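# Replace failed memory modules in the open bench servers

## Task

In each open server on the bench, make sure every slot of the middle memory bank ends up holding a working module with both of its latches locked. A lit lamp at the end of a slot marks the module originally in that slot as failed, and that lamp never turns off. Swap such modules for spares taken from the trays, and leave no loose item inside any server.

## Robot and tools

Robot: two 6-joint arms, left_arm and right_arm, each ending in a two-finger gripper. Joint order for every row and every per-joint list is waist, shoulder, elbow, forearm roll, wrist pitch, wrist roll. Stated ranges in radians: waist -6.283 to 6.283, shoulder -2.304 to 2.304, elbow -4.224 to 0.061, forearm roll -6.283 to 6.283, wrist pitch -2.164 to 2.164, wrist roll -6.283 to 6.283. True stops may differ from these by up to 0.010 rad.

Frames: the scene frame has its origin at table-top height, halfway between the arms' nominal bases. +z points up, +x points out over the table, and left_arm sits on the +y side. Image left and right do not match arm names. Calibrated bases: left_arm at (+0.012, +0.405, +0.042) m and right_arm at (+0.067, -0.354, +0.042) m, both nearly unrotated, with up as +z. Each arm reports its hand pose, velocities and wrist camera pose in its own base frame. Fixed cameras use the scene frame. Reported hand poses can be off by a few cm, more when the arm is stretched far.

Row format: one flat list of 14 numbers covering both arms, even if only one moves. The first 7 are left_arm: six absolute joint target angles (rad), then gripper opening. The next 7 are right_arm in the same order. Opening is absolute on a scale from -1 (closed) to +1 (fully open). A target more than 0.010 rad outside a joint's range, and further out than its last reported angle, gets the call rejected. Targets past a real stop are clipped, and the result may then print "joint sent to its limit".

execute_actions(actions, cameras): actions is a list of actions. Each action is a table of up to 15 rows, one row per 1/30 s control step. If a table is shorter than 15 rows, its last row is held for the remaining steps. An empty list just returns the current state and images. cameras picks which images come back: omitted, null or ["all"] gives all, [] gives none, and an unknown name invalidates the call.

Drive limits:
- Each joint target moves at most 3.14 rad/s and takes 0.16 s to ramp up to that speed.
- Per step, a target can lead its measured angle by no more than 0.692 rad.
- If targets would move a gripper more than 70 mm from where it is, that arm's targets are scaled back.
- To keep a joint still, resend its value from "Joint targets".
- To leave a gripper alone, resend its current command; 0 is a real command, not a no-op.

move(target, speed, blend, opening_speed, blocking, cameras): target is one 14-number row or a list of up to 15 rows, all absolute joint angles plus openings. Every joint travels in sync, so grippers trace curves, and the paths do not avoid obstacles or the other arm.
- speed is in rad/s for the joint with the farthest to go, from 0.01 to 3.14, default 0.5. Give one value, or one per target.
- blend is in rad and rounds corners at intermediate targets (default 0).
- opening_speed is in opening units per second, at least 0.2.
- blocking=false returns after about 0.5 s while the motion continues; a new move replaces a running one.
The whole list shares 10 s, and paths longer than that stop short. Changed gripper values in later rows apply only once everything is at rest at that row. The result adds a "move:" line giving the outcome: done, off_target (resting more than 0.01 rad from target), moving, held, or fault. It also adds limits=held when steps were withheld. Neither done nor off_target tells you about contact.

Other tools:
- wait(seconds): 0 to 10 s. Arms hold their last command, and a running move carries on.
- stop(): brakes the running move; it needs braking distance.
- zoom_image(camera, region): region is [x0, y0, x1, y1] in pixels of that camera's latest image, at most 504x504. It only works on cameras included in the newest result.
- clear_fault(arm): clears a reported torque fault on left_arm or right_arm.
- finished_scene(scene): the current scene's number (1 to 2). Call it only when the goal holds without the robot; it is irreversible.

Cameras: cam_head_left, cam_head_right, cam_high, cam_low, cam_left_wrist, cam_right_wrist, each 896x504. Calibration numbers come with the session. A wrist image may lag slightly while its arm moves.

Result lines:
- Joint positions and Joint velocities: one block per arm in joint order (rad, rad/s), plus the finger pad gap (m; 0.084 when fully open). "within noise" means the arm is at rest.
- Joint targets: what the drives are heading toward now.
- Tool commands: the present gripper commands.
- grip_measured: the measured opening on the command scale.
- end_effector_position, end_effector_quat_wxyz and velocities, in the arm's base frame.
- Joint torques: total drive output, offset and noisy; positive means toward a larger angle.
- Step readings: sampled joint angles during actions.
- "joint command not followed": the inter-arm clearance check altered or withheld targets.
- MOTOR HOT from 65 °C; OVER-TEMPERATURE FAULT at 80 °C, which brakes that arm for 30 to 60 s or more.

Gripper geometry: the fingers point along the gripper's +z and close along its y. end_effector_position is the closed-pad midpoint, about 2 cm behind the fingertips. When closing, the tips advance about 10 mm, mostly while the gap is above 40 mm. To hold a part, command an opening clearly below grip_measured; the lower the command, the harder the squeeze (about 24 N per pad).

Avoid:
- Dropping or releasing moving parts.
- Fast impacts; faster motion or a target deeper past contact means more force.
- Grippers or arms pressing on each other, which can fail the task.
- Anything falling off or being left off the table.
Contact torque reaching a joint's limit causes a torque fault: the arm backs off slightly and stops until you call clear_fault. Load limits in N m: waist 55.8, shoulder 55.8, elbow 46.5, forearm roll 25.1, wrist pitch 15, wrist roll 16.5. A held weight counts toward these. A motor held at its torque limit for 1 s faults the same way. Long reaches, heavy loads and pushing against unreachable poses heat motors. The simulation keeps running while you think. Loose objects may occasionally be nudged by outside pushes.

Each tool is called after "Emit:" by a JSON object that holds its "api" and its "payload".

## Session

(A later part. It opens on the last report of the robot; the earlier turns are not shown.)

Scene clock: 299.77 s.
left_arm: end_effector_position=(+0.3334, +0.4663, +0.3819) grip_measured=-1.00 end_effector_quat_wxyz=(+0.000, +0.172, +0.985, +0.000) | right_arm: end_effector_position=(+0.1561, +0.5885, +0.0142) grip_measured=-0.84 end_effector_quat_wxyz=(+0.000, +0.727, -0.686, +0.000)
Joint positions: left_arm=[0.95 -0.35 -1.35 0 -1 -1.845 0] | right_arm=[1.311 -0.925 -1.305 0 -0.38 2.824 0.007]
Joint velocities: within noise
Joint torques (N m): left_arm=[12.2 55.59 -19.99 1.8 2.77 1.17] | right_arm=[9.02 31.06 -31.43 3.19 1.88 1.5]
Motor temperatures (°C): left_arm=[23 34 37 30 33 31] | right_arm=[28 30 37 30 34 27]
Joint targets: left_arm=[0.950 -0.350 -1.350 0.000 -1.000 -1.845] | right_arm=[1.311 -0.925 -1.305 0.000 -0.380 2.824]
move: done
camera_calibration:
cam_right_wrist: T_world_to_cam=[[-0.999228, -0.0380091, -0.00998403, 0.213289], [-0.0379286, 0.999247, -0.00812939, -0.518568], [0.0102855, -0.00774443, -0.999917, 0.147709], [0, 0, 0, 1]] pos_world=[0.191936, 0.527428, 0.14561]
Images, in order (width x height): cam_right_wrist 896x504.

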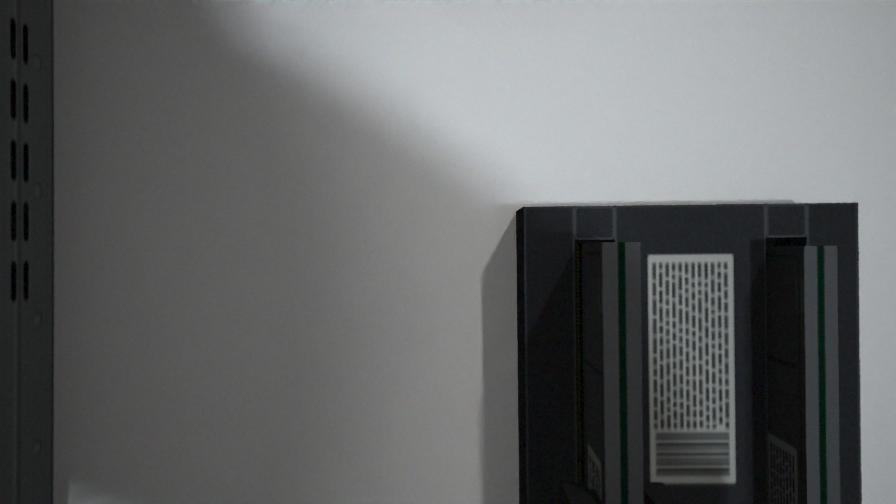

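Emit:
{"api": "execute_actions", "payload": {"actions": [], "cameras": ["cam_right_wrist","cam_high"]}}

Scene clock: 303.07 s.
left_arm: end_effector_position=(+0.3334, +0.4663, +0.3819) grip_measured=-1.00 end_effector_quat_wxyz=(+0.000, +0.172, +0.985, +0.000) | right_arm: end_effector_position=(+0.1561, +0.5885, +0.0141) grip_measured=-0.84 end_effector_quat_wxyz=(+0.000, +0.727, -0.686, +0.000)
Joint positions: left_arm=[0.95 -0.35 -1.35 0 -1 -1.845 0] | right_arm=[1.311 -0.925 -1.305 0 -0.38 2.824 0.007]
Joint velocities: within noise
Joint torques (N m): left_arm=[11.87 53.71 -15.39 1.08 2.2 1.13] | right_arm=[9.14 32.12 -23.61 2.97 1.48 1.35]
Motor temperatures (°C): left_arm=[23 34 37 30 33 31] | right_arm=[28 30 37 30 34 27]
Joint targets: left_arm=[0.950 -0.350 -1.350 0.000 -1.000 -1.845] | right_arm=[1.311 -0.925 -1.305 0.000 -0.380 2.824]
Tool commands: left_gripper/opening=-1.0 right_gripper/opening=-1.0
camera_calibration:
cam_right_wrist: T_world_to_cam=[[-0.999228, -0.0380091, -0.00998403, 0.213288], [-0.0379286, 0.999247, -0.00812939, -0.518568], [0.0102855, -0.00774443, -0.999917, 0.147609], [0, 0, 0, 1]] pos_world=[0.191936, 0.527428, 0.14551]
Images, in order (width x height): cam_high 896x504, cam_right_wrist 896x504.

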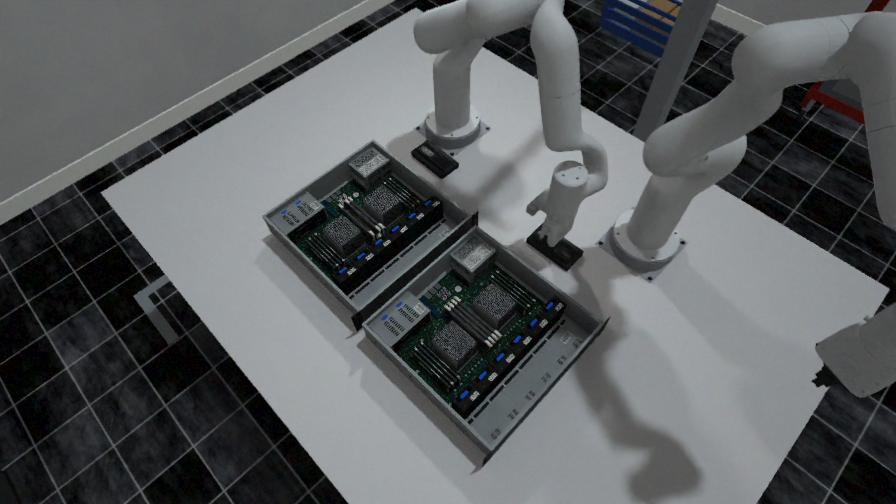

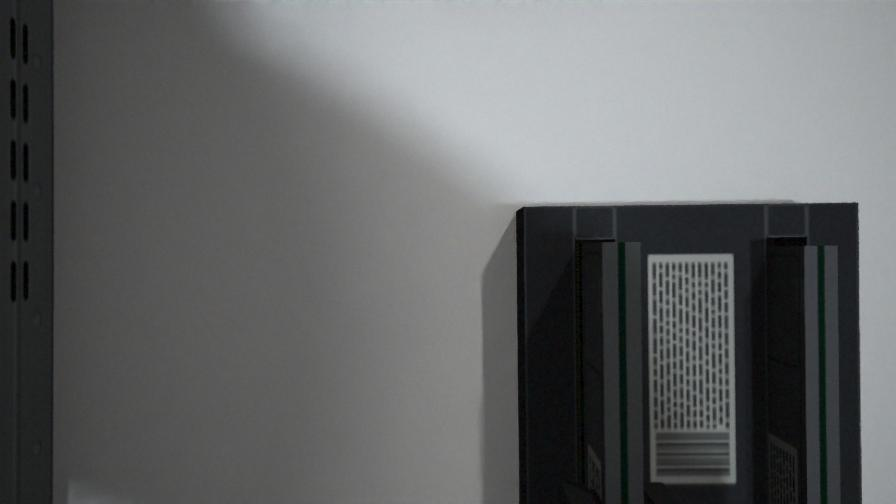

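Emit:
{"api": "move", "payload": {"target": [0.95,-0.35,-1.35,0,-1.0,-1.845,-1,1.311441,-0.937097,-1.309089,0,-0.371992,2.823741,-1], "speed": 0.03, "cameras": ["cam_right_wrist"]}}

Emit:
{"api": "move", "payload": {"target": [0.95,-0.35,-1.35,0,-1.0,-1.845,-1,1.311441,-0.945,-1.311716,0,-0.366716,2.823741,-1], "speed": 0.03, "cameras": ["cam_right_wrist"]}}

Scene clock: 304.17 s.
left_arm: end_effector_position=(+0.3334, +0.4663, +0.3819) grip_measured=-1.00 end_effector_quat_wxyz=(+0.000, +0.172, +0.985, +0.000) | right_arm: end_effector_position=(+0.1561, +0.5885, +0.0082) grip_measured=-0.84 end_effector_quat_wxyz=(+0.000, +0.727, -0.686, +0.000)
Joint positions: left_arm=[0.95 -0.35 -1.35 0 -1 -1.845 0] | right_arm=[1.311 -0.937 -1.309 0 -0.372 2.824 0.007]
Joint velocities: within noise
Joint torques (N m): left_arm=[11.79 53.03 -15.28 0.36 2.07 1.04] | right_arm=[8.25 31.35 -31.29 2.27 1.97 1.45]
Motor temperatures (°C): left_arm=[23 34 37 30 33 31] | right_arm=[28 30 37 30 34 27]
Joint targets: left_arm=[0.950 -0.350 -1.350 0.000 -1.000 -1.845] | right_arm=[1.311 -0.937 -1.309 0.000 -0.372 2.824]
move: done
camera_calibration:
cam_right_wrist: T_world_to_cam=[[-0.999228, -0.0380091, -0.00998403, 0.213229], [-0.0379286, 0.999247, -0.00812939, -0.518616], [0.0102855, -0.00774443, -0.999917, 0.141709], [0, 0, 0, 1]] pos_world=[0.191936, 0.527428, 0.13961]
Images, in order (width x height): cam_right_wrist 896x504.

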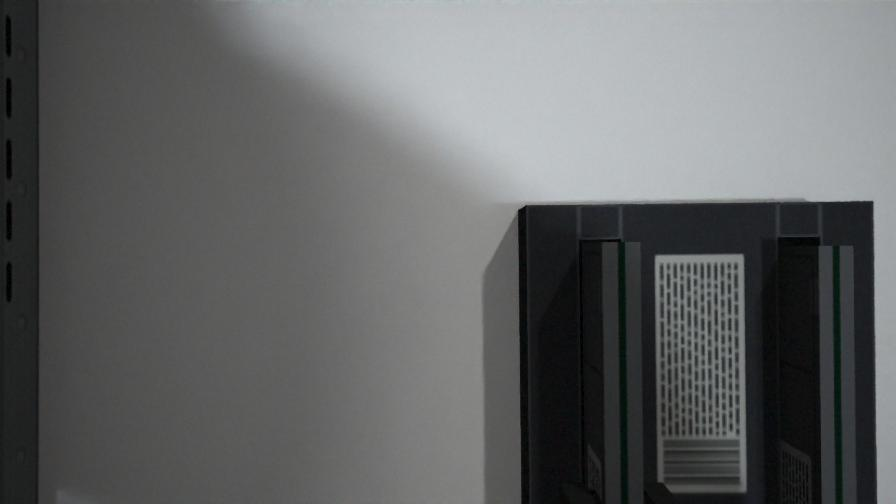

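Scene clock: 304.87 s.
left_arm: end_effector_position=(+0.3334, +0.4663, +0.3819) grip_measured=-1.00 end_effector_quat_wxyz=(+0.000, +0.172, +0.985, +0.000) | right_arm: end_effector_position=(+0.1561, +0.5885, +0.0041) grip_measured=-0.84 end_effector_quat_wxyz=(+0.000, +0.727, -0.686, +0.000)
Joint positions: left_arm=[0.95 -0.35 -1.35 0 -1 -1.845 0] | right_arm=[1.311 -0.945 -1.312 0 -0.367 2.824 0.007]
Joint velocities: within noise
Joint torques (N m): left_arm=[10.96 52.79 -14.9 0.61 1.9 0.96] | right_arm=[7.91 30.6 -30.9 2.43 1.92 1.21]
Motor temperatures (°C): left_arm=[23 34 37 30 33 31] | right_arm=[28 30 37 30 34 27]
Joint targets: left_arm=[0.950 -0.350 -1.350 0.000 -1.000 -1.845] | right_arm=[1.311 -0.945 -1.312 0.000 -0.367 2.824]
move: done
camera_calibration:
cam_right_wrist: T_world_to_cam=[[-0.999228, -0.0380091, -0.00998403, 0.213188], [-0.0379286, 0.999247, -0.00812939, -0.51865], [0.0102855, -0.00774443, -0.999917, 0.137609], [0, 0, 0, 1]] pos_world=[0.191936, 0.527428, 0.13551]
Images, in order (width x height): cam_right_wrist 896x504.

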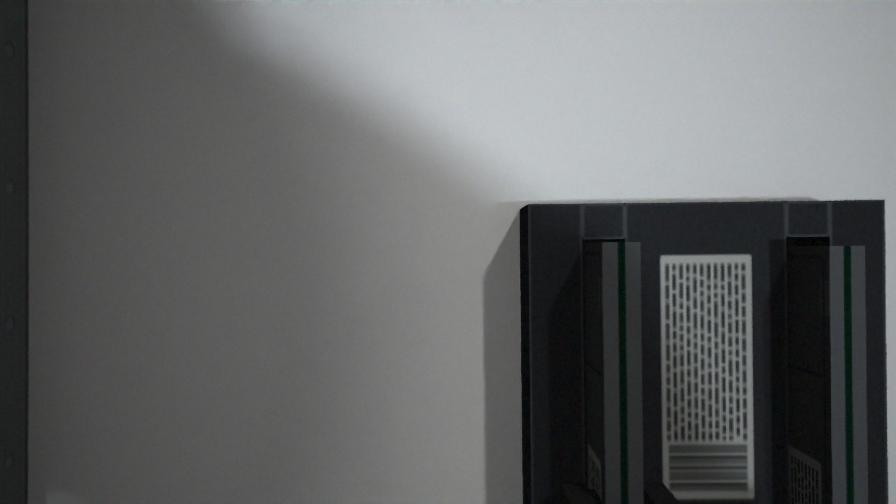

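Emit:
{"api": "move", "payload": {"target": [0.95,-0.35,-1.35,0,-1.0,-1.845,-1,1.311441,-0.947855,-1.312666,0,-0.364811,2.823741,-1], "speed": 0.02, "cameras": []}}

Emit:
{"api": "move", "payload": {"target": [0.95,-0.35,-1.35,0,-1.0,-1.845,-1,1.311441,-0.949134,-1.313095,0,-0.363961,2.823741,-1], "speed": 0.02, "cameras": ["cam_right_wrist"]}}

Scene clock: 306.47 s.
left_arm: end_effector_position=(+0.3334, +0.4663, +0.3819) grip_measured=-1.00 end_effector_quat_wxyz=(+0.000, +0.172, +0.985, +0.000) | right_arm: end_effector_position=(+0.1561, +0.5885, +0.0026) grip_measured=-0.84 end_effector_quat_wxyz=(+0.000, +0.727, -0.686, +0.000)
Joint positions: left_arm=[0.95 -0.35 -1.35 0 -1 -1.845 0] | right_arm=[1.311 -0.948 -1.313 0 -0.365 2.824 0.007]
Joint velocities: within noise
Joint torques (N m): left_arm=[12.24 50.69 -15.55 -0.38 1.53 0.94] | right_arm=[7.77 29.93 -30.6 2.07 1.89 1.39]
Motor temperatures (°C): left_arm=[23 34 37 30 33 31] | right_arm=[28 30 37 30 34 27]
Joint targets: left_arm=[0.950 -0.350 -1.350 0.000 -1.000 -1.845] | right_arm=[1.311 -0.948 -1.313 0.000 -0.365 2.824]
move: done
No camera images: "cameras" was empty.

Scene clock: 307.17 s.
left_arm: end_effector_position=(+0.3334, +0.4663, +0.3819) grip_measured=-1.00 end_effector_quat_wxyz=(+0.000, +0.172, +0.985, +0.000) | right_arm: end_effector_position=(+0.1561, +0.5885, +0.0020) grip_measured=-0.84 end_effector_quat_wxyz=(+0.000, +0.727, -0.686, +0.000)
Joint positions: left_arm=[0.95 -0.35 -1.35 0 -1 -1.845 0] | right_arm=[1.311 -0.949 -1.313 0 -0.364 2.824 0.007]
Joint velocities: within noise
Joint torques (N m): left_arm=[11.21 50.97 -15.25 -0.18 1.48 1] | right_arm=[9.45 29.75 -30.39 2.27 1.87 1.33]
Motor temperatures (°C): left_arm=[23 34 37 30 33 31] | right_arm=[28 30 37 30 34 27]
Joint targets: left_arm=[0.950 -0.350 -1.350 0.000 -1.000 -1.845] | right_arm=[1.311 -0.949 -1.313 0.000 -0.364 2.824]
move: done
camera_calibration:
cam_right_wrist: T_world_to_cam=[[-0.999228, -0.0380091, -0.00998403, 0.213167], [-0.0379286, 0.999247, -0.00812939, -0.518667], [0.0102855, -0.00774443, -0.999917, 0.13551], [0, 0, 0, 1]] pos_world=[0.191936, 0.527428, 0.13341]
Images, in order (width x height): cam_right_wrist 896x504.

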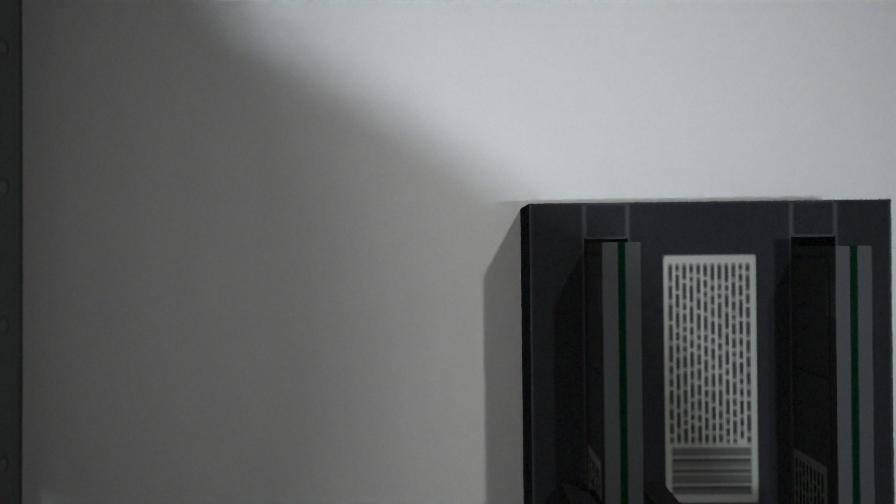

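Emit:
{"api": "move", "payload": {"target": [0.95,-0.35,-1.35,0,-1.0,-1.845,-1,1.311441,-0.950312,-1.313493,0,-0.363181,2.823741,-1], "speed": 0.02, "cameras": []}}

Emit:
{"api": "move", "payload": {"target": [0.95,-0.35,-1.35,0,-1.0,-1.845,-1,1.311441,-0.951,-1.313723,0,-0.362723,2.823741,-1], "speed": 0.02, "cameras": []}}

Scene clock: 308.80 s.
left_arm: end_effector_position=(+0.3334, +0.4663, +0.3819) grip_measured=-1.00 end_effector_quat_wxyz=(+0.000, +0.172, +0.985, +0.000) | right_arm: end_effector_position=(+0.1561, +0.5885, +0.0014) grip_measured=-0.84 end_effector_quat_wxyz=(+0.000, +0.727, -0.686, +0.000)
Joint positions: left_arm=[0.95 -0.35 -1.35 0 -1 -1.845 0] | right_arm=[1.311 -0.95 -1.313 0 -0.363 2.824 0.007]
Joint velocities: within noise
Joint torques (N m): left_arm=[11.39 49.5 -14.68 -0.47 1.1 1.04] | right_arm=[7.21 30.48 -30.6 2.42 1.95 1.29]
Motor temperatures (°C): left_arm=[23 34 37 30 33 31] | right_arm=[28 30 37 30 34 27]
Joint targets: left_arm=[0.950 -0.350 -1.350 0.000 -1.000 -1.845] | right_arm=[1.311 -0.950 -1.313 0.000 -0.363 2.824]
move: done
No camera images: "cameras" was empty.

Scene clock: 309.50 s.
left_arm: end_effector_position=(+0.3334, +0.4663, +0.3819) grip_measured=-1.00 end_effector_quat_wxyz=(+0.000, +0.172, +0.985, +0.000) | right_arm: end_effector_position=(+0.1561, +0.5885, +0.0010) grip_measured=-0.84 end_effector_quat_wxyz=(+0.000, +0.727, -0.686, +0.000)
Joint positions: left_arm=[0.95 -0.35 -1.35 0 -1 -1.845 0] | right_arm=[1.311 -0.951 -1.314 0 -0.363 2.824 0.007]
Joint velocities: within noise
Joint torques (N m): left_arm=[11.56 49.67 -15.17 -0.16 1.09 1.01] | right_arm=[8.06 22.44 -29.33 1.88 2.7 1.27]
Motor temperatures (°C): left_arm=[23 34 37 30 33 31] | right_arm=[28 30 37 30 34 27]
Joint targets: left_arm=[0.950 -0.350 -1.350 0.000 -1.000 -1.845] | right_arm=[1.311 -0.951 -1.314 0.000 -0.363 2.824]
move: done
No camera images: "cameras" was empty.

Emit:
{"api": "move", "payload": {"target": [0.95,-0.35,-1.35,0,-1.0,-1.845,-1,1.311441,-0.951,-1.313723,0,-0.362723,2.823741,-0.6], "opening_speed": 0.4, "cameras": ["cam_right_wrist"]}}

Scene clock: 311.07 s.
left_arm: end_effector_position=(+0.3334, +0.4663, +0.3819) grip_measured=-1.00 end_effector_quat_wxyz=(+0.000, +0.172, +0.985, +0.000) | right_arm: end_effector_position=(+0.1562, +0.5886, +0.0010) grip_measured=-0.62 end_effector_quat_wxyz=(+0.000, +0.727, -0.686, +0.000)
Joint positions: left_arm=[0.95 -0.35 -1.35 0 -1 -1.845 0] | right_arm=[1.311 -0.951 -1.314 0 -0.362 2.824 0.017]
Joint velocities: within noise
Joint torques (N m): left_arm=[10.9 48.67 -14.68 0.1 0.73 1.02] | right_arm=[8.07 33.04 -17.55 1.99 -1.37 1.22]
Motor temperatures (°C): left_arm=[23 34 37 30 33 31] | right_arm=[28 30 37 30 34 27]
Joint targets: left_arm=[0.950 -0.350 -1.350 0.000 -1.000 -1.845] | right_arm=[1.311 -0.951 -1.314 0.000 -0.363 2.824]
move: done
camera_calibration:
cam_right_wrist: T_world_to_cam=[[-0.999223, -0.0381043, -0.0100926, 0.213221], [-0.038025, 0.999245, -0.00793455, -0.518681], [0.0103874, -0.00754461, -0.999918, 0.134386], [0, 0, 0, 1]] pos_world=[0.191936, 0.527428, 0.132411]
Images, in order (width x height): cam_right_wrist 896x504.

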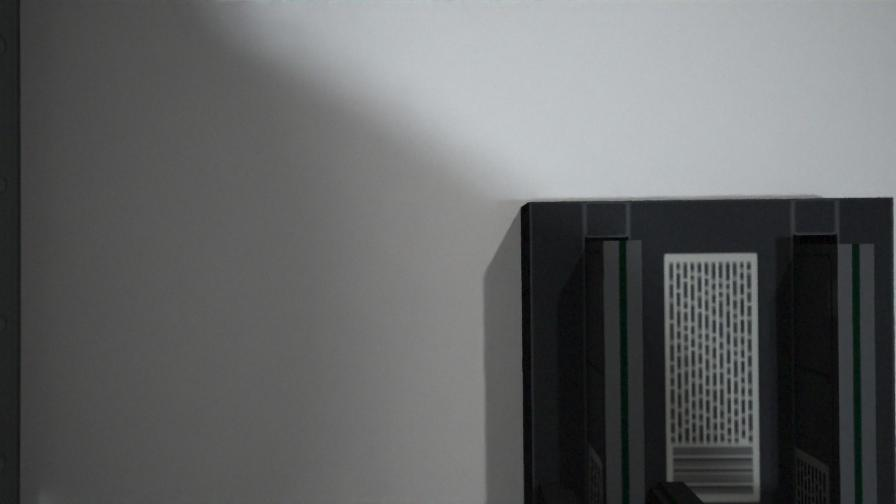

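Emit:
{"api": "move", "payload": {"target": [[0.95,-0.35,-1.35,0,-1.0,-1.845,-1,1.311441,-0.937097,-1.309089,0,-0.371992,2.823741,-0.6],[0.95,-0.35,-1.35,0,-1.0,-1.845,-1,1.311441,-0.879689,-1.292632,0,-0.412943,2.823741,-0.6]], "speed": [0.05,0.15], "cameras": ["cam_right_wrist"]}}

Scene clock: 312.57 s.
left_arm: end_effector_position=(+0.3334, +0.4663, +0.3819) grip_measured=-1.00 end_effector_quat_wxyz=(+0.000, +0.172, +0.985, +0.000) | right_arm: end_effector_position=(+0.1561, +0.5885, +0.0380) grip_measured=-0.62 end_effector_quat_wxyz=(+0.000, +0.727, -0.686, +0.000)
Joint positions: left_arm=[0.95 -0.35 -1.35 0 -1 -1.845 0] | right_arm=[1.311 -0.88 -1.293 0 -0.413 2.824 0.017]
Joint velocities: within noise
Joint torques (N m): left_arm=[10.13 47.54 -15.27 -0.32 0.51 0.83] | right_arm=[4.56 60.57 -12.5 1.86 -1.85 1.23]
Motor temperatures (°C): left_arm=[23 34 37 30 33 31] | right_arm=[28 30 37 30 34 27]
Joint targets: left_arm=[0.950 -0.350 -1.350 0.000 -1.000 -1.845] | right_arm=[1.311 -0.880 -1.293 0.000 -0.413 2.824]
move: done
camera_calibration:
cam_right_wrist: T_world_to_cam=[[-0.999224, -0.0381099, -0.00998137, 0.213579], [-0.0380284, 0.999243, -0.00823053, -0.518335], [0.0102875, -0.00784457, -0.999916, 0.171659], [0, 0, 0, 1]] pos_world=[0.191936, 0.527428, 0.16951]
Images, in order (width x height): cam_right_wrist 896x504.

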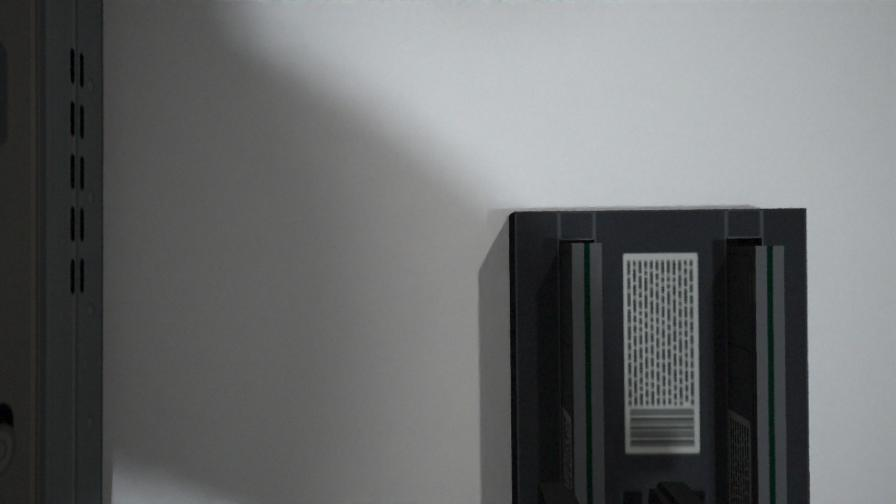

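Emit:
{"api": "zoom_image", "payload": {"camera": "cam_right_wrist", "region": [500, 190, 820, 370]}}

Emit:
{"api": "zoom_image", "payload": {"camera": "cam_right_wrist", "region": [500, 400, 820, 504]}}

Scaled by 1.575 from the camera's 896x504 image, which has a finer 1280x720 frame.

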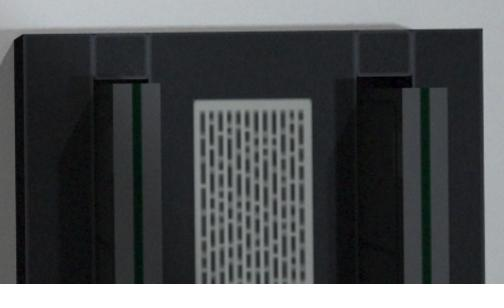

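Scaled by 1.575 from the camera's 896x504 image, which has a finer 1280x720 frame.

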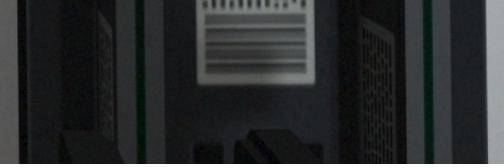

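Emit:
{"api": "move", "payload": {"target": [0.95,-0.35,-1.35,0,-1.0,-1.845,-1,1.38324,-0.858085,-1.249919,0,-0.391834,2.89554,-0.6], "speed": 0.15, "cameras": ["cam_right_wrist"]}}

Emit:
{"api": "zoom_image", "payload": {"camera": "cam_right_wrist", "region": [500, 190, 820, 370]}}

Emit:
{"api": "zoom_image", "payload": {"camera": "cam_right_wrist", "region": [460, 380, 680, 504]}}

Scene clock: 316.10 s.
left_arm: end_effector_position=(+0.3334, +0.4663, +0.3819) grip_measured=-1.00 end_effector_quat_wxyz=(+0.000, +0.172, +0.985, +0.000) | right_arm: end_effector_position=(+0.1113, +0.5859, +0.0381) grip_measured=-0.62 end_effector_quat_wxyz=(+0.000, +0.727, -0.686, +0.000)
Joint positions: left_arm=[0.95 -0.35 -1.35 0 -1 -1.845 0] | right_arm=[1.383 -0.858 -1.25 0 -0.392 2.895 0.017]
Joint velocities: within noise
Joint torques (N m): left_arm=[10.36 45.44 -14.56 0.26 -0.14 0.8] | right_arm=[8.89 59.62 -11.48 1.27 1.86 1.42]
Motor temperatures (°C): left_arm=[23 34 37 30 33 31] | right_arm=[28 30 37 30 34 27]
Joint targets: left_arm=[0.950 -0.350 -1.350 0.000 -1.000 -1.845] | right_arm=[1.383 -0.858 -1.250 0.000 -0.392 2.896]
move: done
camera_calibration:
cam_right_wrist: T_world_to_cam=[[-0.999228, -0.0380091, -0.00998403, 0.168563], [-0.0379286, 0.999247, -0.00812939, -0.517478], [0.0102855, -0.00774443, -0.999917, 0.172048], [0, 0, 0, 1]] pos_world=[0.147036, 0.524828, 0.16951]
Images, in order (width x height): cam_right_wrist 896x504.

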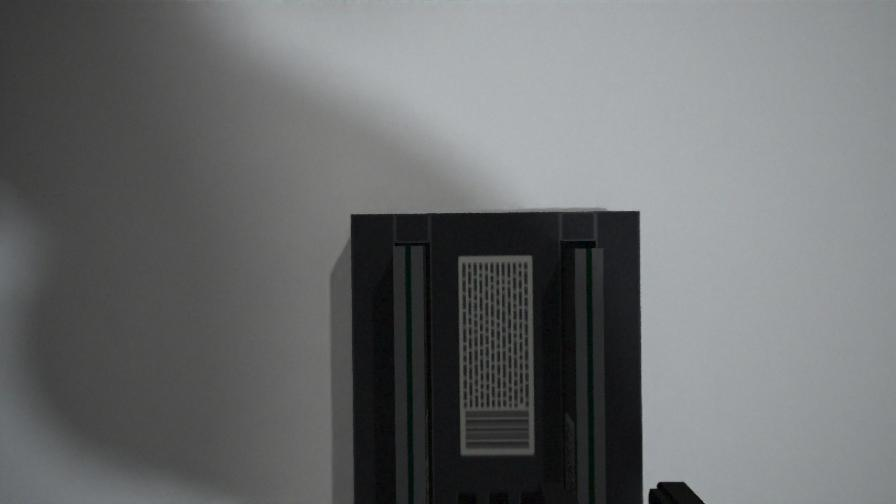

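Scaled by 1.575 from the camera's 896x504 image, which has a finer 1280x720 frame.

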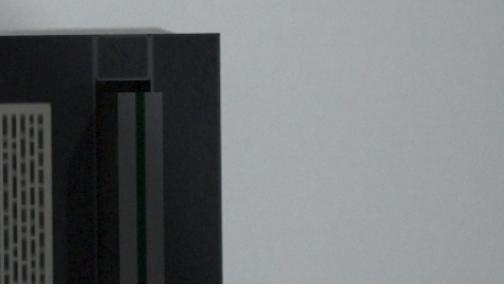

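Scaled by 2.291 from the camera's 896x504 image, which has a finer 1280x720 frame.

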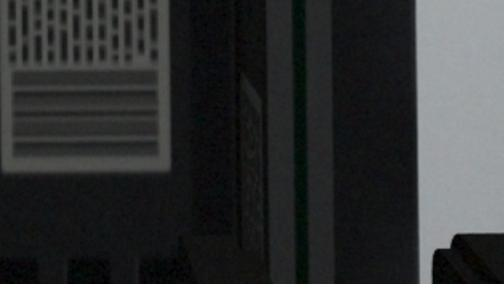

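Emit:
{"api": "move", "payload": {"target": [0.95,-0.35,-1.35,0,-1.0,-1.845,-1,1.385795,-0.86083,-1.255359,0,-0.394529,2.888097,-0.6], "speed": 0.05, "cameras": ["cam_right_wrist"]}}

Emit:
{"api": "zoom_image", "payload": {"camera": "cam_right_wrist", "region": [500, 190, 820, 370]}}

Emit:
{"api": "zoom_image", "payload": {"camera": "cam_right_wrist", "region": [460, 380, 680, 504]}}

Scene clock: 318.93 s.
left_arm: end_effector_position=(+0.3334, +0.4663, +0.3819) grip_measured=-1.00 end_effector_quat_wxyz=(+0.000, +0.172, +0.985, +0.000) | right_arm: end_effector_position=(+0.1100, +0.5878, +0.0381) grip_measured=-0.62 end_effector_quat_wxyz=(+0.000, +0.731, -0.683, +0.000)
Joint positions: left_arm=[0.95 -0.35 -1.35 0 -1 -1.845 0] | right_arm=[1.386 -0.861 -1.255 0 -0.394 2.888 0.017]
Joint velocities: within noise
Joint torques (N m): left_arm=[9.62 42.12 -15.1 -0.04 -0.68 0.81] | right_arm=[8.7 29.45 -31.22 0.98 -1.92 -1.92]
Motor temperatures (°C): left_arm=[23 34 37 30 33 31] | right_arm=[28 30 36 30 34 27]
Joint targets: left_arm=[0.950 -0.350 -1.350 0.000 -1.000 -1.845] | right_arm=[1.386 -0.861 -1.255 0.000 -0.395 2.888]
move: done
camera_calibration:
cam_right_wrist: T_world_to_cam=[[-0.998801, -0.0479123, -0.0100008, 0.173166], [-0.0478317, 0.998822, -0.0081466, -0.518019], [0.0103793, -0.00765848, -0.999917, 0.172013], [0, 0, 0, 1]] pos_world=[0.146396, 0.527023, 0.16951]
Images, in order (width x height): cam_right_wrist 896x504.

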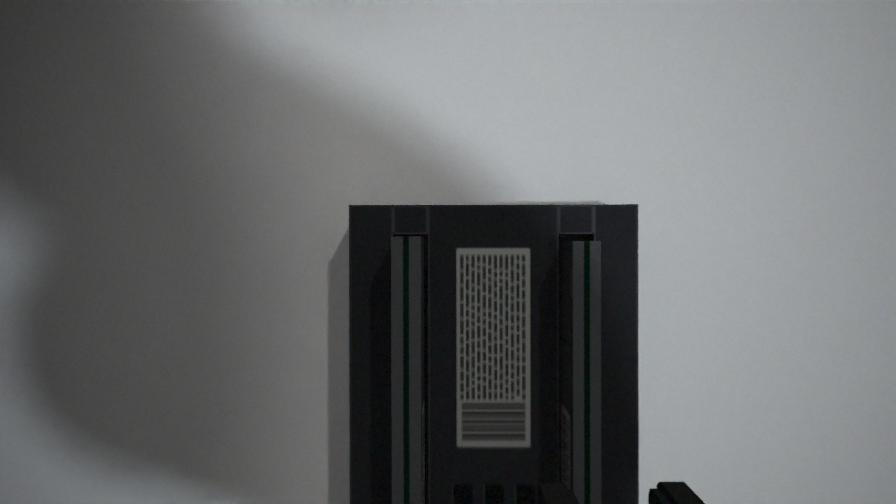

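Scaled by 1.575 from the camera's 896x504 image, which has a finer 1280x720 frame.

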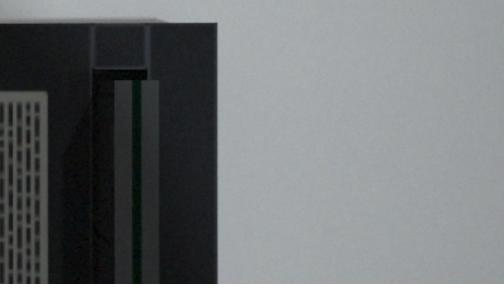

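Scaled by 2.291 from the camera's 896x504 image, which has a finer 1280x720 frame.

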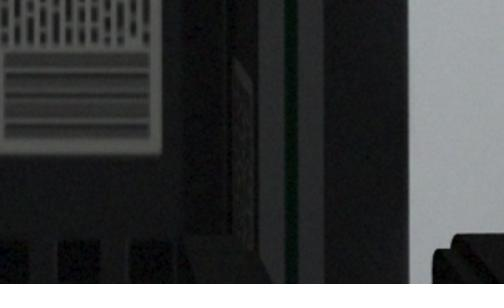

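Emit:
{"api": "move", "payload": {"target": [0.95,-0.35,-1.35,0,-1.0,-1.845,-1,1.385795,-0.889696,-1.262932,0,-0.373236,2.888097,-0.6], "speed": 0.08, "cameras": ["cam_right_wrist"]}}

Emit:
{"api": "zoom_image", "payload": {"camera": "cam_right_wrist", "region": [460, 380, 680, 504]}}

Scene clock: 320.90 s.
left_arm: end_effector_position=(+0.3334, +0.4663, +0.3819) grip_measured=-1.00 end_effector_quat_wxyz=(+0.000, +0.172, +0.985, +0.000) | right_arm: end_effector_position=(+0.1100, +0.5878, +0.0232) grip_measured=-0.62 end_effector_quat_wxyz=(+0.000, +0.731, -0.682, +0.000)
Joint positions: left_arm=[0.95 -0.35 -1.35 0 -1 -1.845 0] | right_arm=[1.386 -0.89 -1.263 0 -0.373 2.888 0.017]
Joint velocities: within noise
Joint torques (N m): left_arm=[9.83 41.02 -15.46 0.21 -0.95 0.8] | right_arm=[8.81 29.44 -31.08 0.7 1.93 -1.81]
Motor temperatures (°C): left_arm=[23 34 37 30 33 31] | right_arm=[28 30 37 30 34 27]
Joint targets: left_arm=[0.950 -0.350 -1.350 0.000 -1.000 -1.845] | right_arm=[1.386 -0.890 -1.263 0.000 -0.373 2.888]
move: done
camera_calibration:
cam_right_wrist: T_world_to_cam=[[-0.998797, -0.048012, -0.0100019, 0.173069], [-0.0479314, 0.998817, -0.00814782, -0.518123], [0.0103813, -0.00765861, -0.999917, 0.157114], [0, 0, 0, 1]] pos_world=[0.146395, 0.527023, 0.15461]
Images, in order (width x height): cam_right_wrist 896x504.

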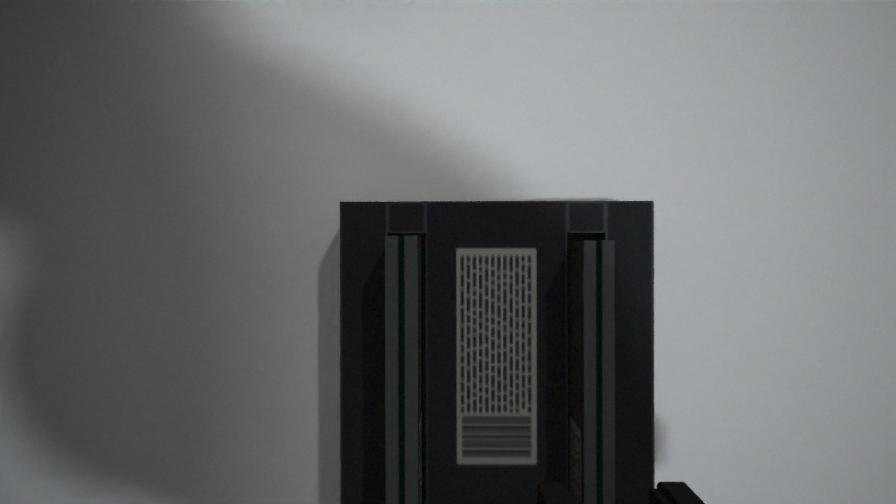

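Scaled by 2.291 from the camera's 896x504 image, which has a finer 1280x720 frame.

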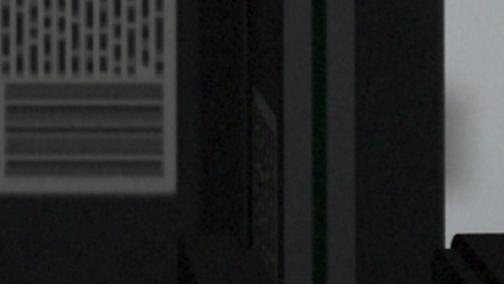

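Emit:
{"api": "move", "payload": {"target": [[0.95,-0.35,-1.35,0,-1.0,-1.845,-1,1.385795,-0.905,-1.26755,0,-0.36255,2.888097,-0.6],[0.95,-0.35,-1.35,0,-1.0,-1.845,-1,1.385795,-0.925038,-1.27371,0,-0.348672,2.888097,-0.6]], "speed": [0.05,0.05], "cameras": ["cam_right_wrist"]}}

Emit:
{"api": "zoom_image", "payload": {"camera": "cam_right_wrist", "region": [460, 380, 680, 504]}}

Scene clock: 322.50 s.
left_arm: end_effector_position=(+0.3334, +0.4663, +0.3819) grip_measured=-1.00 end_effector_quat_wxyz=(+0.000, +0.172, +0.985, +0.000) | right_arm: end_effector_position=(+0.1100, +0.5878, +0.0052) grip_measured=-0.62 end_effector_quat_wxyz=(+0.000, +0.731, -0.682, +0.000)
Joint positions: left_arm=[0.95 -0.35 -1.35 0 -1 -1.845 0] | right_arm=[1.386 -0.925 -1.274 0 -0.349 2.888 0.017]
Joint velocities: within noise
Joint torques (N m): left_arm=[9.61 40.75 -15.2 0.07 -1.37 0.77] | right_arm=[8.01 28.65 -30.31 0.53 2.09 -1.78]
Motor temperatures (°C): left_arm=[23 34 37 30 33 31] | right_arm=[28 30 37 30 34 27]
Joint targets: left_arm=[0.950 -0.350 -1.350 0.000 -1.000 -1.845] | right_arm=[1.386 -0.925 -1.274 0.000 -0.349 2.888]
move: done
camera_calibration:
cam_right_wrist: T_world_to_cam=[[-0.998797, -0.048012, -0.0100019, 0.172889], [-0.0479314, 0.998817, -0.00814782, -0.51827], [0.0103813, -0.00765861, -0.999917, 0.139115], [0, 0, 0, 1]] pos_world=[0.146395, 0.527023, 0.13661]
Images, in order (width x height): cam_right_wrist 896x504.

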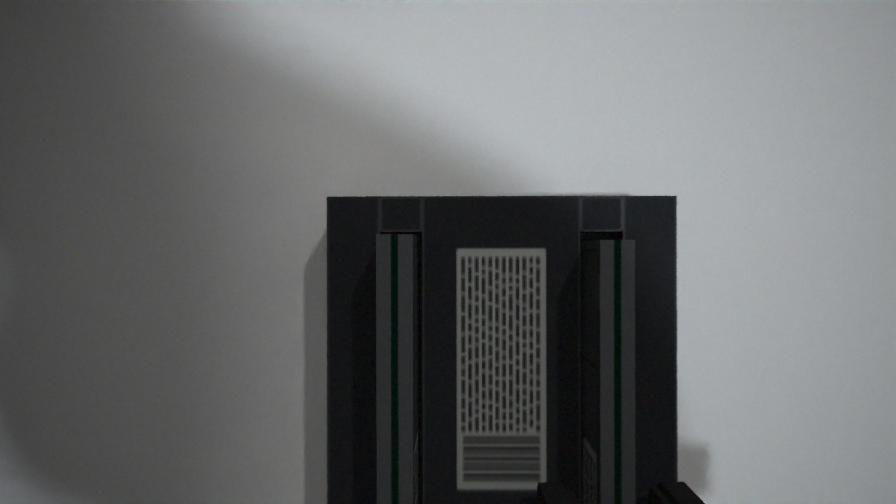

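Scaled by 2.291 from the camera's 896x504 image, which has a finer 1280x720 frame.

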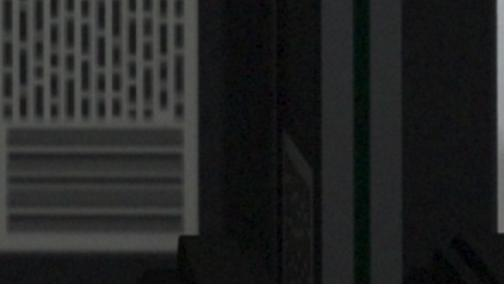

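Emit:
{"api": "move", "payload": {"target": [0.95,-0.35,-1.35,0,-1.0,-1.845,-1,1.385795,-0.925038,-1.27371,0,-0.348672,2.888097,-1], "opening_speed": 0.3, "cameras": ["cam_right_wrist"]}}

Scene clock: 324.33 s.
left_arm: end_effector_position=(+0.3334, +0.4663, +0.3819) grip_measured=-1.00 end_effector_quat_wxyz=(+0.000, +0.172, +0.985, +0.000) | right_arm: end_effector_position=(+0.1100, +0.5878, +0.0051) grip_measured=-0.85 end_effector_quat_wxyz=(+0.000, +0.731, -0.682, +0.000)
Joint positions: left_arm=[0.95 -0.35 -1.35 0 -1 -1.845 0] | right_arm=[1.386 -0.925 -1.274 0 -0.349 2.888 0.007]
Joint velocities: within noise
Joint torques (N m): left_arm=[9.97 39.25 -14.9 -0.07 -1.67 0.81] | right_arm=[8.78 31.52 -25.46 0.56 1.64 -1.78]
Motor temperatures (°C): left_arm=[23 34 37 30 33 31] | right_arm=[28 30 37 30 34 27]
Joint targets: left_arm=[0.950 -0.350 -1.350 0.000 -1.000 -1.845] | right_arm=[1.386 -0.925 -1.274 0.000 -0.349 2.888]
move: done
camera_calibration:
cam_right_wrist: T_world_to_cam=[[-0.998797, -0.048012, -0.0100019, 0.172888], [-0.0479314, 0.998817, -0.00814782, -0.518271], [0.0103813, -0.00765861, -0.999917, 0.139015], [0, 0, 0, 1]] pos_world=[0.146395, 0.527023, 0.13651]
Images, in order (width x height): cam_right_wrist 896x504.

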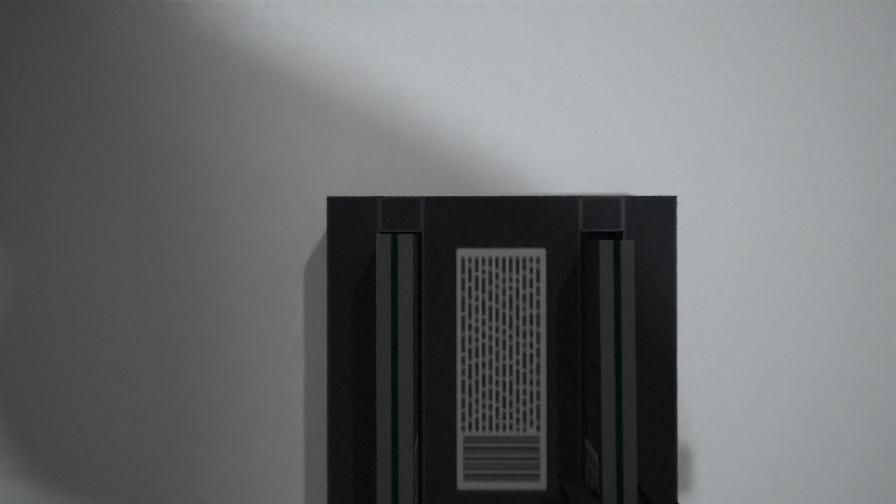

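Emit:
{"api": "move", "payload": {"target": [0.95,-0.35,-1.35,0,-1.0,-1.845,-1,1.385795,-0.889696,-1.262932,0,-0.373236,2.888097,-1], "speed": 0.04, "cameras": ["cam_right_wrist"]}}

Scene clock: 326.10 s.
left_arm: end_effector_position=(+0.3334, +0.4663, +0.3819) grip_measured=-1.00 end_effector_quat_wxyz=(+0.000, +0.172, +0.985, +0.000) | right_arm: end_effector_position=(+0.1100, +0.5878, +0.0230) grip_measured=-0.85 end_effector_quat_wxyz=(+0.000, +0.731, -0.682, +0.000)
Joint positions: left_arm=[0.95 -0.35 -1.35 0 -1 -1.845 0] | right_arm=[1.386 -0.89 -1.263 0 -0.373 2.888 0.007]
Joint velocities: within noise
Joint torques (N m): left_arm=[8.05 38.98 -14.77 0.02 -1.94 0.78] | right_arm=[8.17 59.76 -11.44 -0.12 -1.91 -1.53]
Motor temperatures (°C): left_arm=[23 34 37 30 33 31] | right_arm=[28 30 36 30 34 27]
Joint targets: left_arm=[0.950 -0.350 -1.350 0.000 -1.000 -1.845] | right_arm=[1.386 -0.890 -1.263 0.000 -0.373 2.888]
move: done
camera_calibration:
cam_right_wrist: T_world_to_cam=[[-0.998797, -0.0480118, -0.0099971, 0.173066], [-0.0479302, 0.998817, -0.00824769, -0.518109], [0.0103813, -0.0077586, -0.999916, 0.156966], [0, 0, 0, 1]] pos_world=[0.146395, 0.527023, 0.15441]
Images, in order (width x height): cam_right_wrist 896x504.

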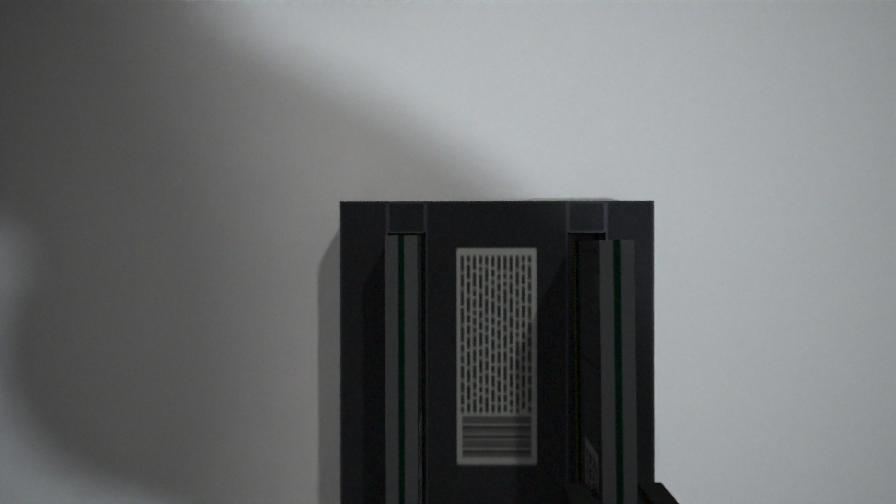

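Emit:
{"api": "move", "payload": {"target": [[0.95,-0.35,-1.35,0,-1.0,-1.845,-1,1.385795,-0.786689,-1.241413,0,-0.454724,2.888097,-1],[0.95,-0.35,-1.35,0,-1.0,-1.845,-1,1.385795,-0.622685,-1.246297,0,-0.623612,2.888097,-1]], "speed": [0.1,0.25], "blend": [0.02,0], "cameras": ["cam_right_wrist","cam_head_left"]}}

Emit:
{"api": "zoom_image", "payload": {"camera": "cam_right_wrist", "region": [500, 190, 820, 370]}}

Emit:
{"api": "zoom_image", "payload": {"camera": "cam_right_wrist", "region": [500, 360, 756, 504]}}

Scene clock: 328.70 s.
left_arm: end_effector_position=(+0.3334, +0.4663, +0.3819) grip_measured=-1.00 end_effector_quat_wxyz=(+0.000, +0.172, +0.985, +0.000) | right_arm: end_effector_position=(+0.1100, +0.5878, +0.1780) grip_measured=-0.85 end_effector_quat_wxyz=(+0.000, +0.731, -0.682, +0.000)
Joint positions: left_arm=[0.95 -0.35 -1.35 0 -1 -1.845 0] | right_arm=[1.386 -0.623 -1.246 0 -0.624 2.888 0.007]
Joint velocities: within noise
Joint torques (N m): left_arm=[9.13 38.78 -15.45 -0.28 -2.36 0.76] | right_arm=[7.82 56.69 -34.7 0.23 -1.98 -1.52]
Motor temperatures (°C): left_arm=[23 34 37 30 33 31] | right_arm=[28 31 36 30 34 27]
Joint targets: left_arm=[0.950 -0.350 -1.350 0.000 -1.000 -1.845] | right_arm=[1.386 -0.623 -1.246 0.000 -0.624 2.888]
move: done
camera_calibration:
cam_right_wrist: T_world_to_cam=[[-0.998797, -0.0480131, -0.00999712, 0.174616], [-0.0479315, 0.998817, -0.0082477, -0.516831], [0.0103813, -0.0077586, -0.999916, 0.311953], [0, 0, 0, 1]] pos_world=[0.146395, 0.527023, 0.30941]
Images, in order (width x height): cam_head_left 896x504, cam_right_wrist 896x504.

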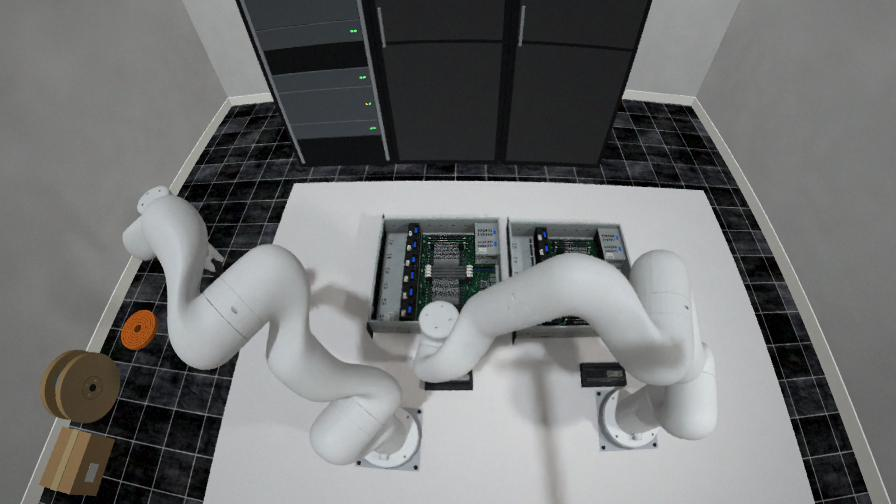

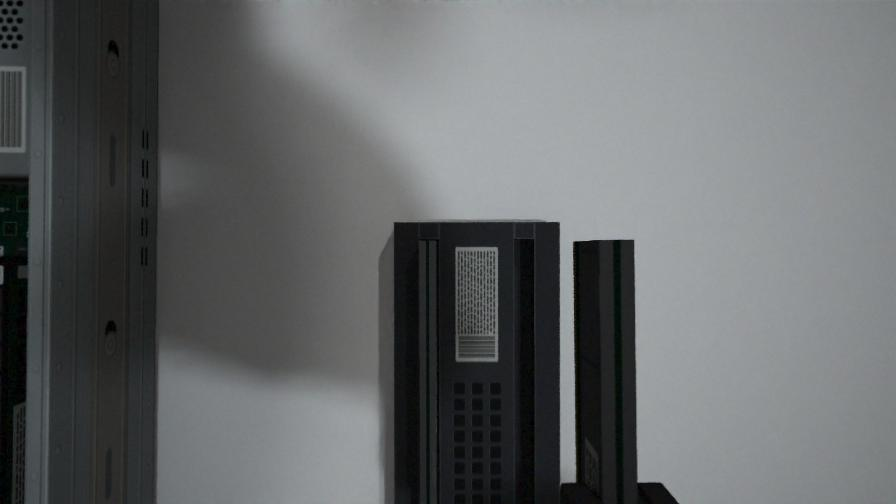

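Scaled by 1.575 from the camera's 896x504 image, which has a finer 1280x720 frame.

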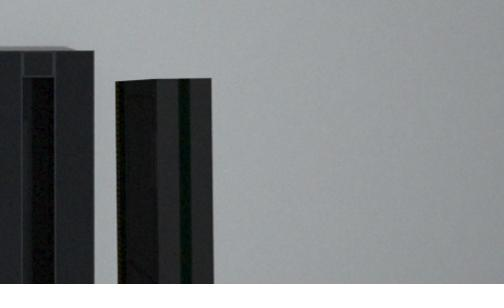

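Scaled by 1.969 from the camera's 896x504 image, which has a finer 1280x720 frame.

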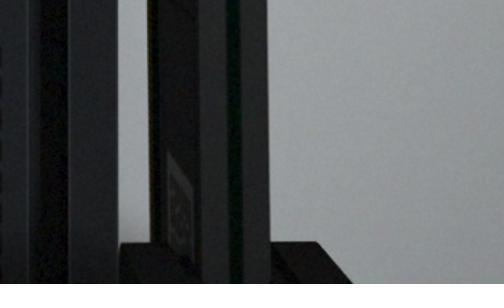

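Emit:
{"api": "zoom_image", "payload": {"camera": "cam_right_wrist", "region": [560, 225, 660, 285]}}

Emit:
{"api": "zoom_image", "payload": {"camera": "cam_right_wrist", "region": [560, 335, 660, 395]}}

Emit:
{"api": "zoom_image", "payload": {"camera": "cam_right_wrist", "region": [560, 444, 660, 504]}}

Scaled by 5.040 from the camera's 896x504 image, which has a finer 1280x720 frame.

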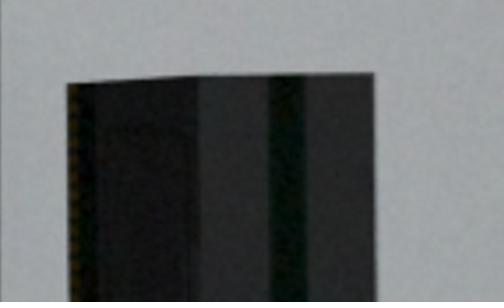

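Scaled by 5.040 from the camera's 896x504 image, which has a finer 1280x720 frame.

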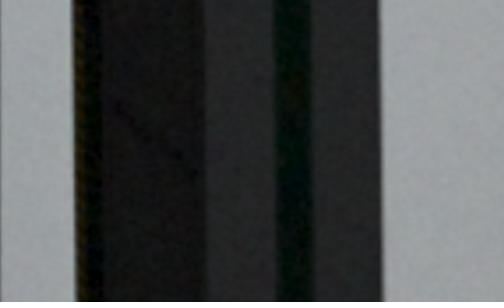

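Scaled by 5.040 from the camera's 896x504 image, which has a finer 1280x720 frame.

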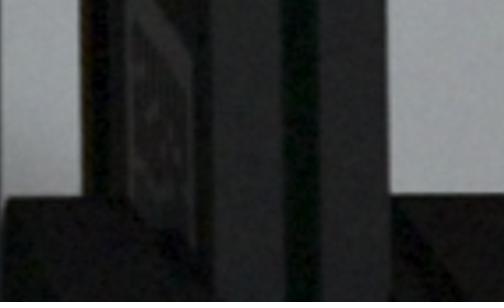

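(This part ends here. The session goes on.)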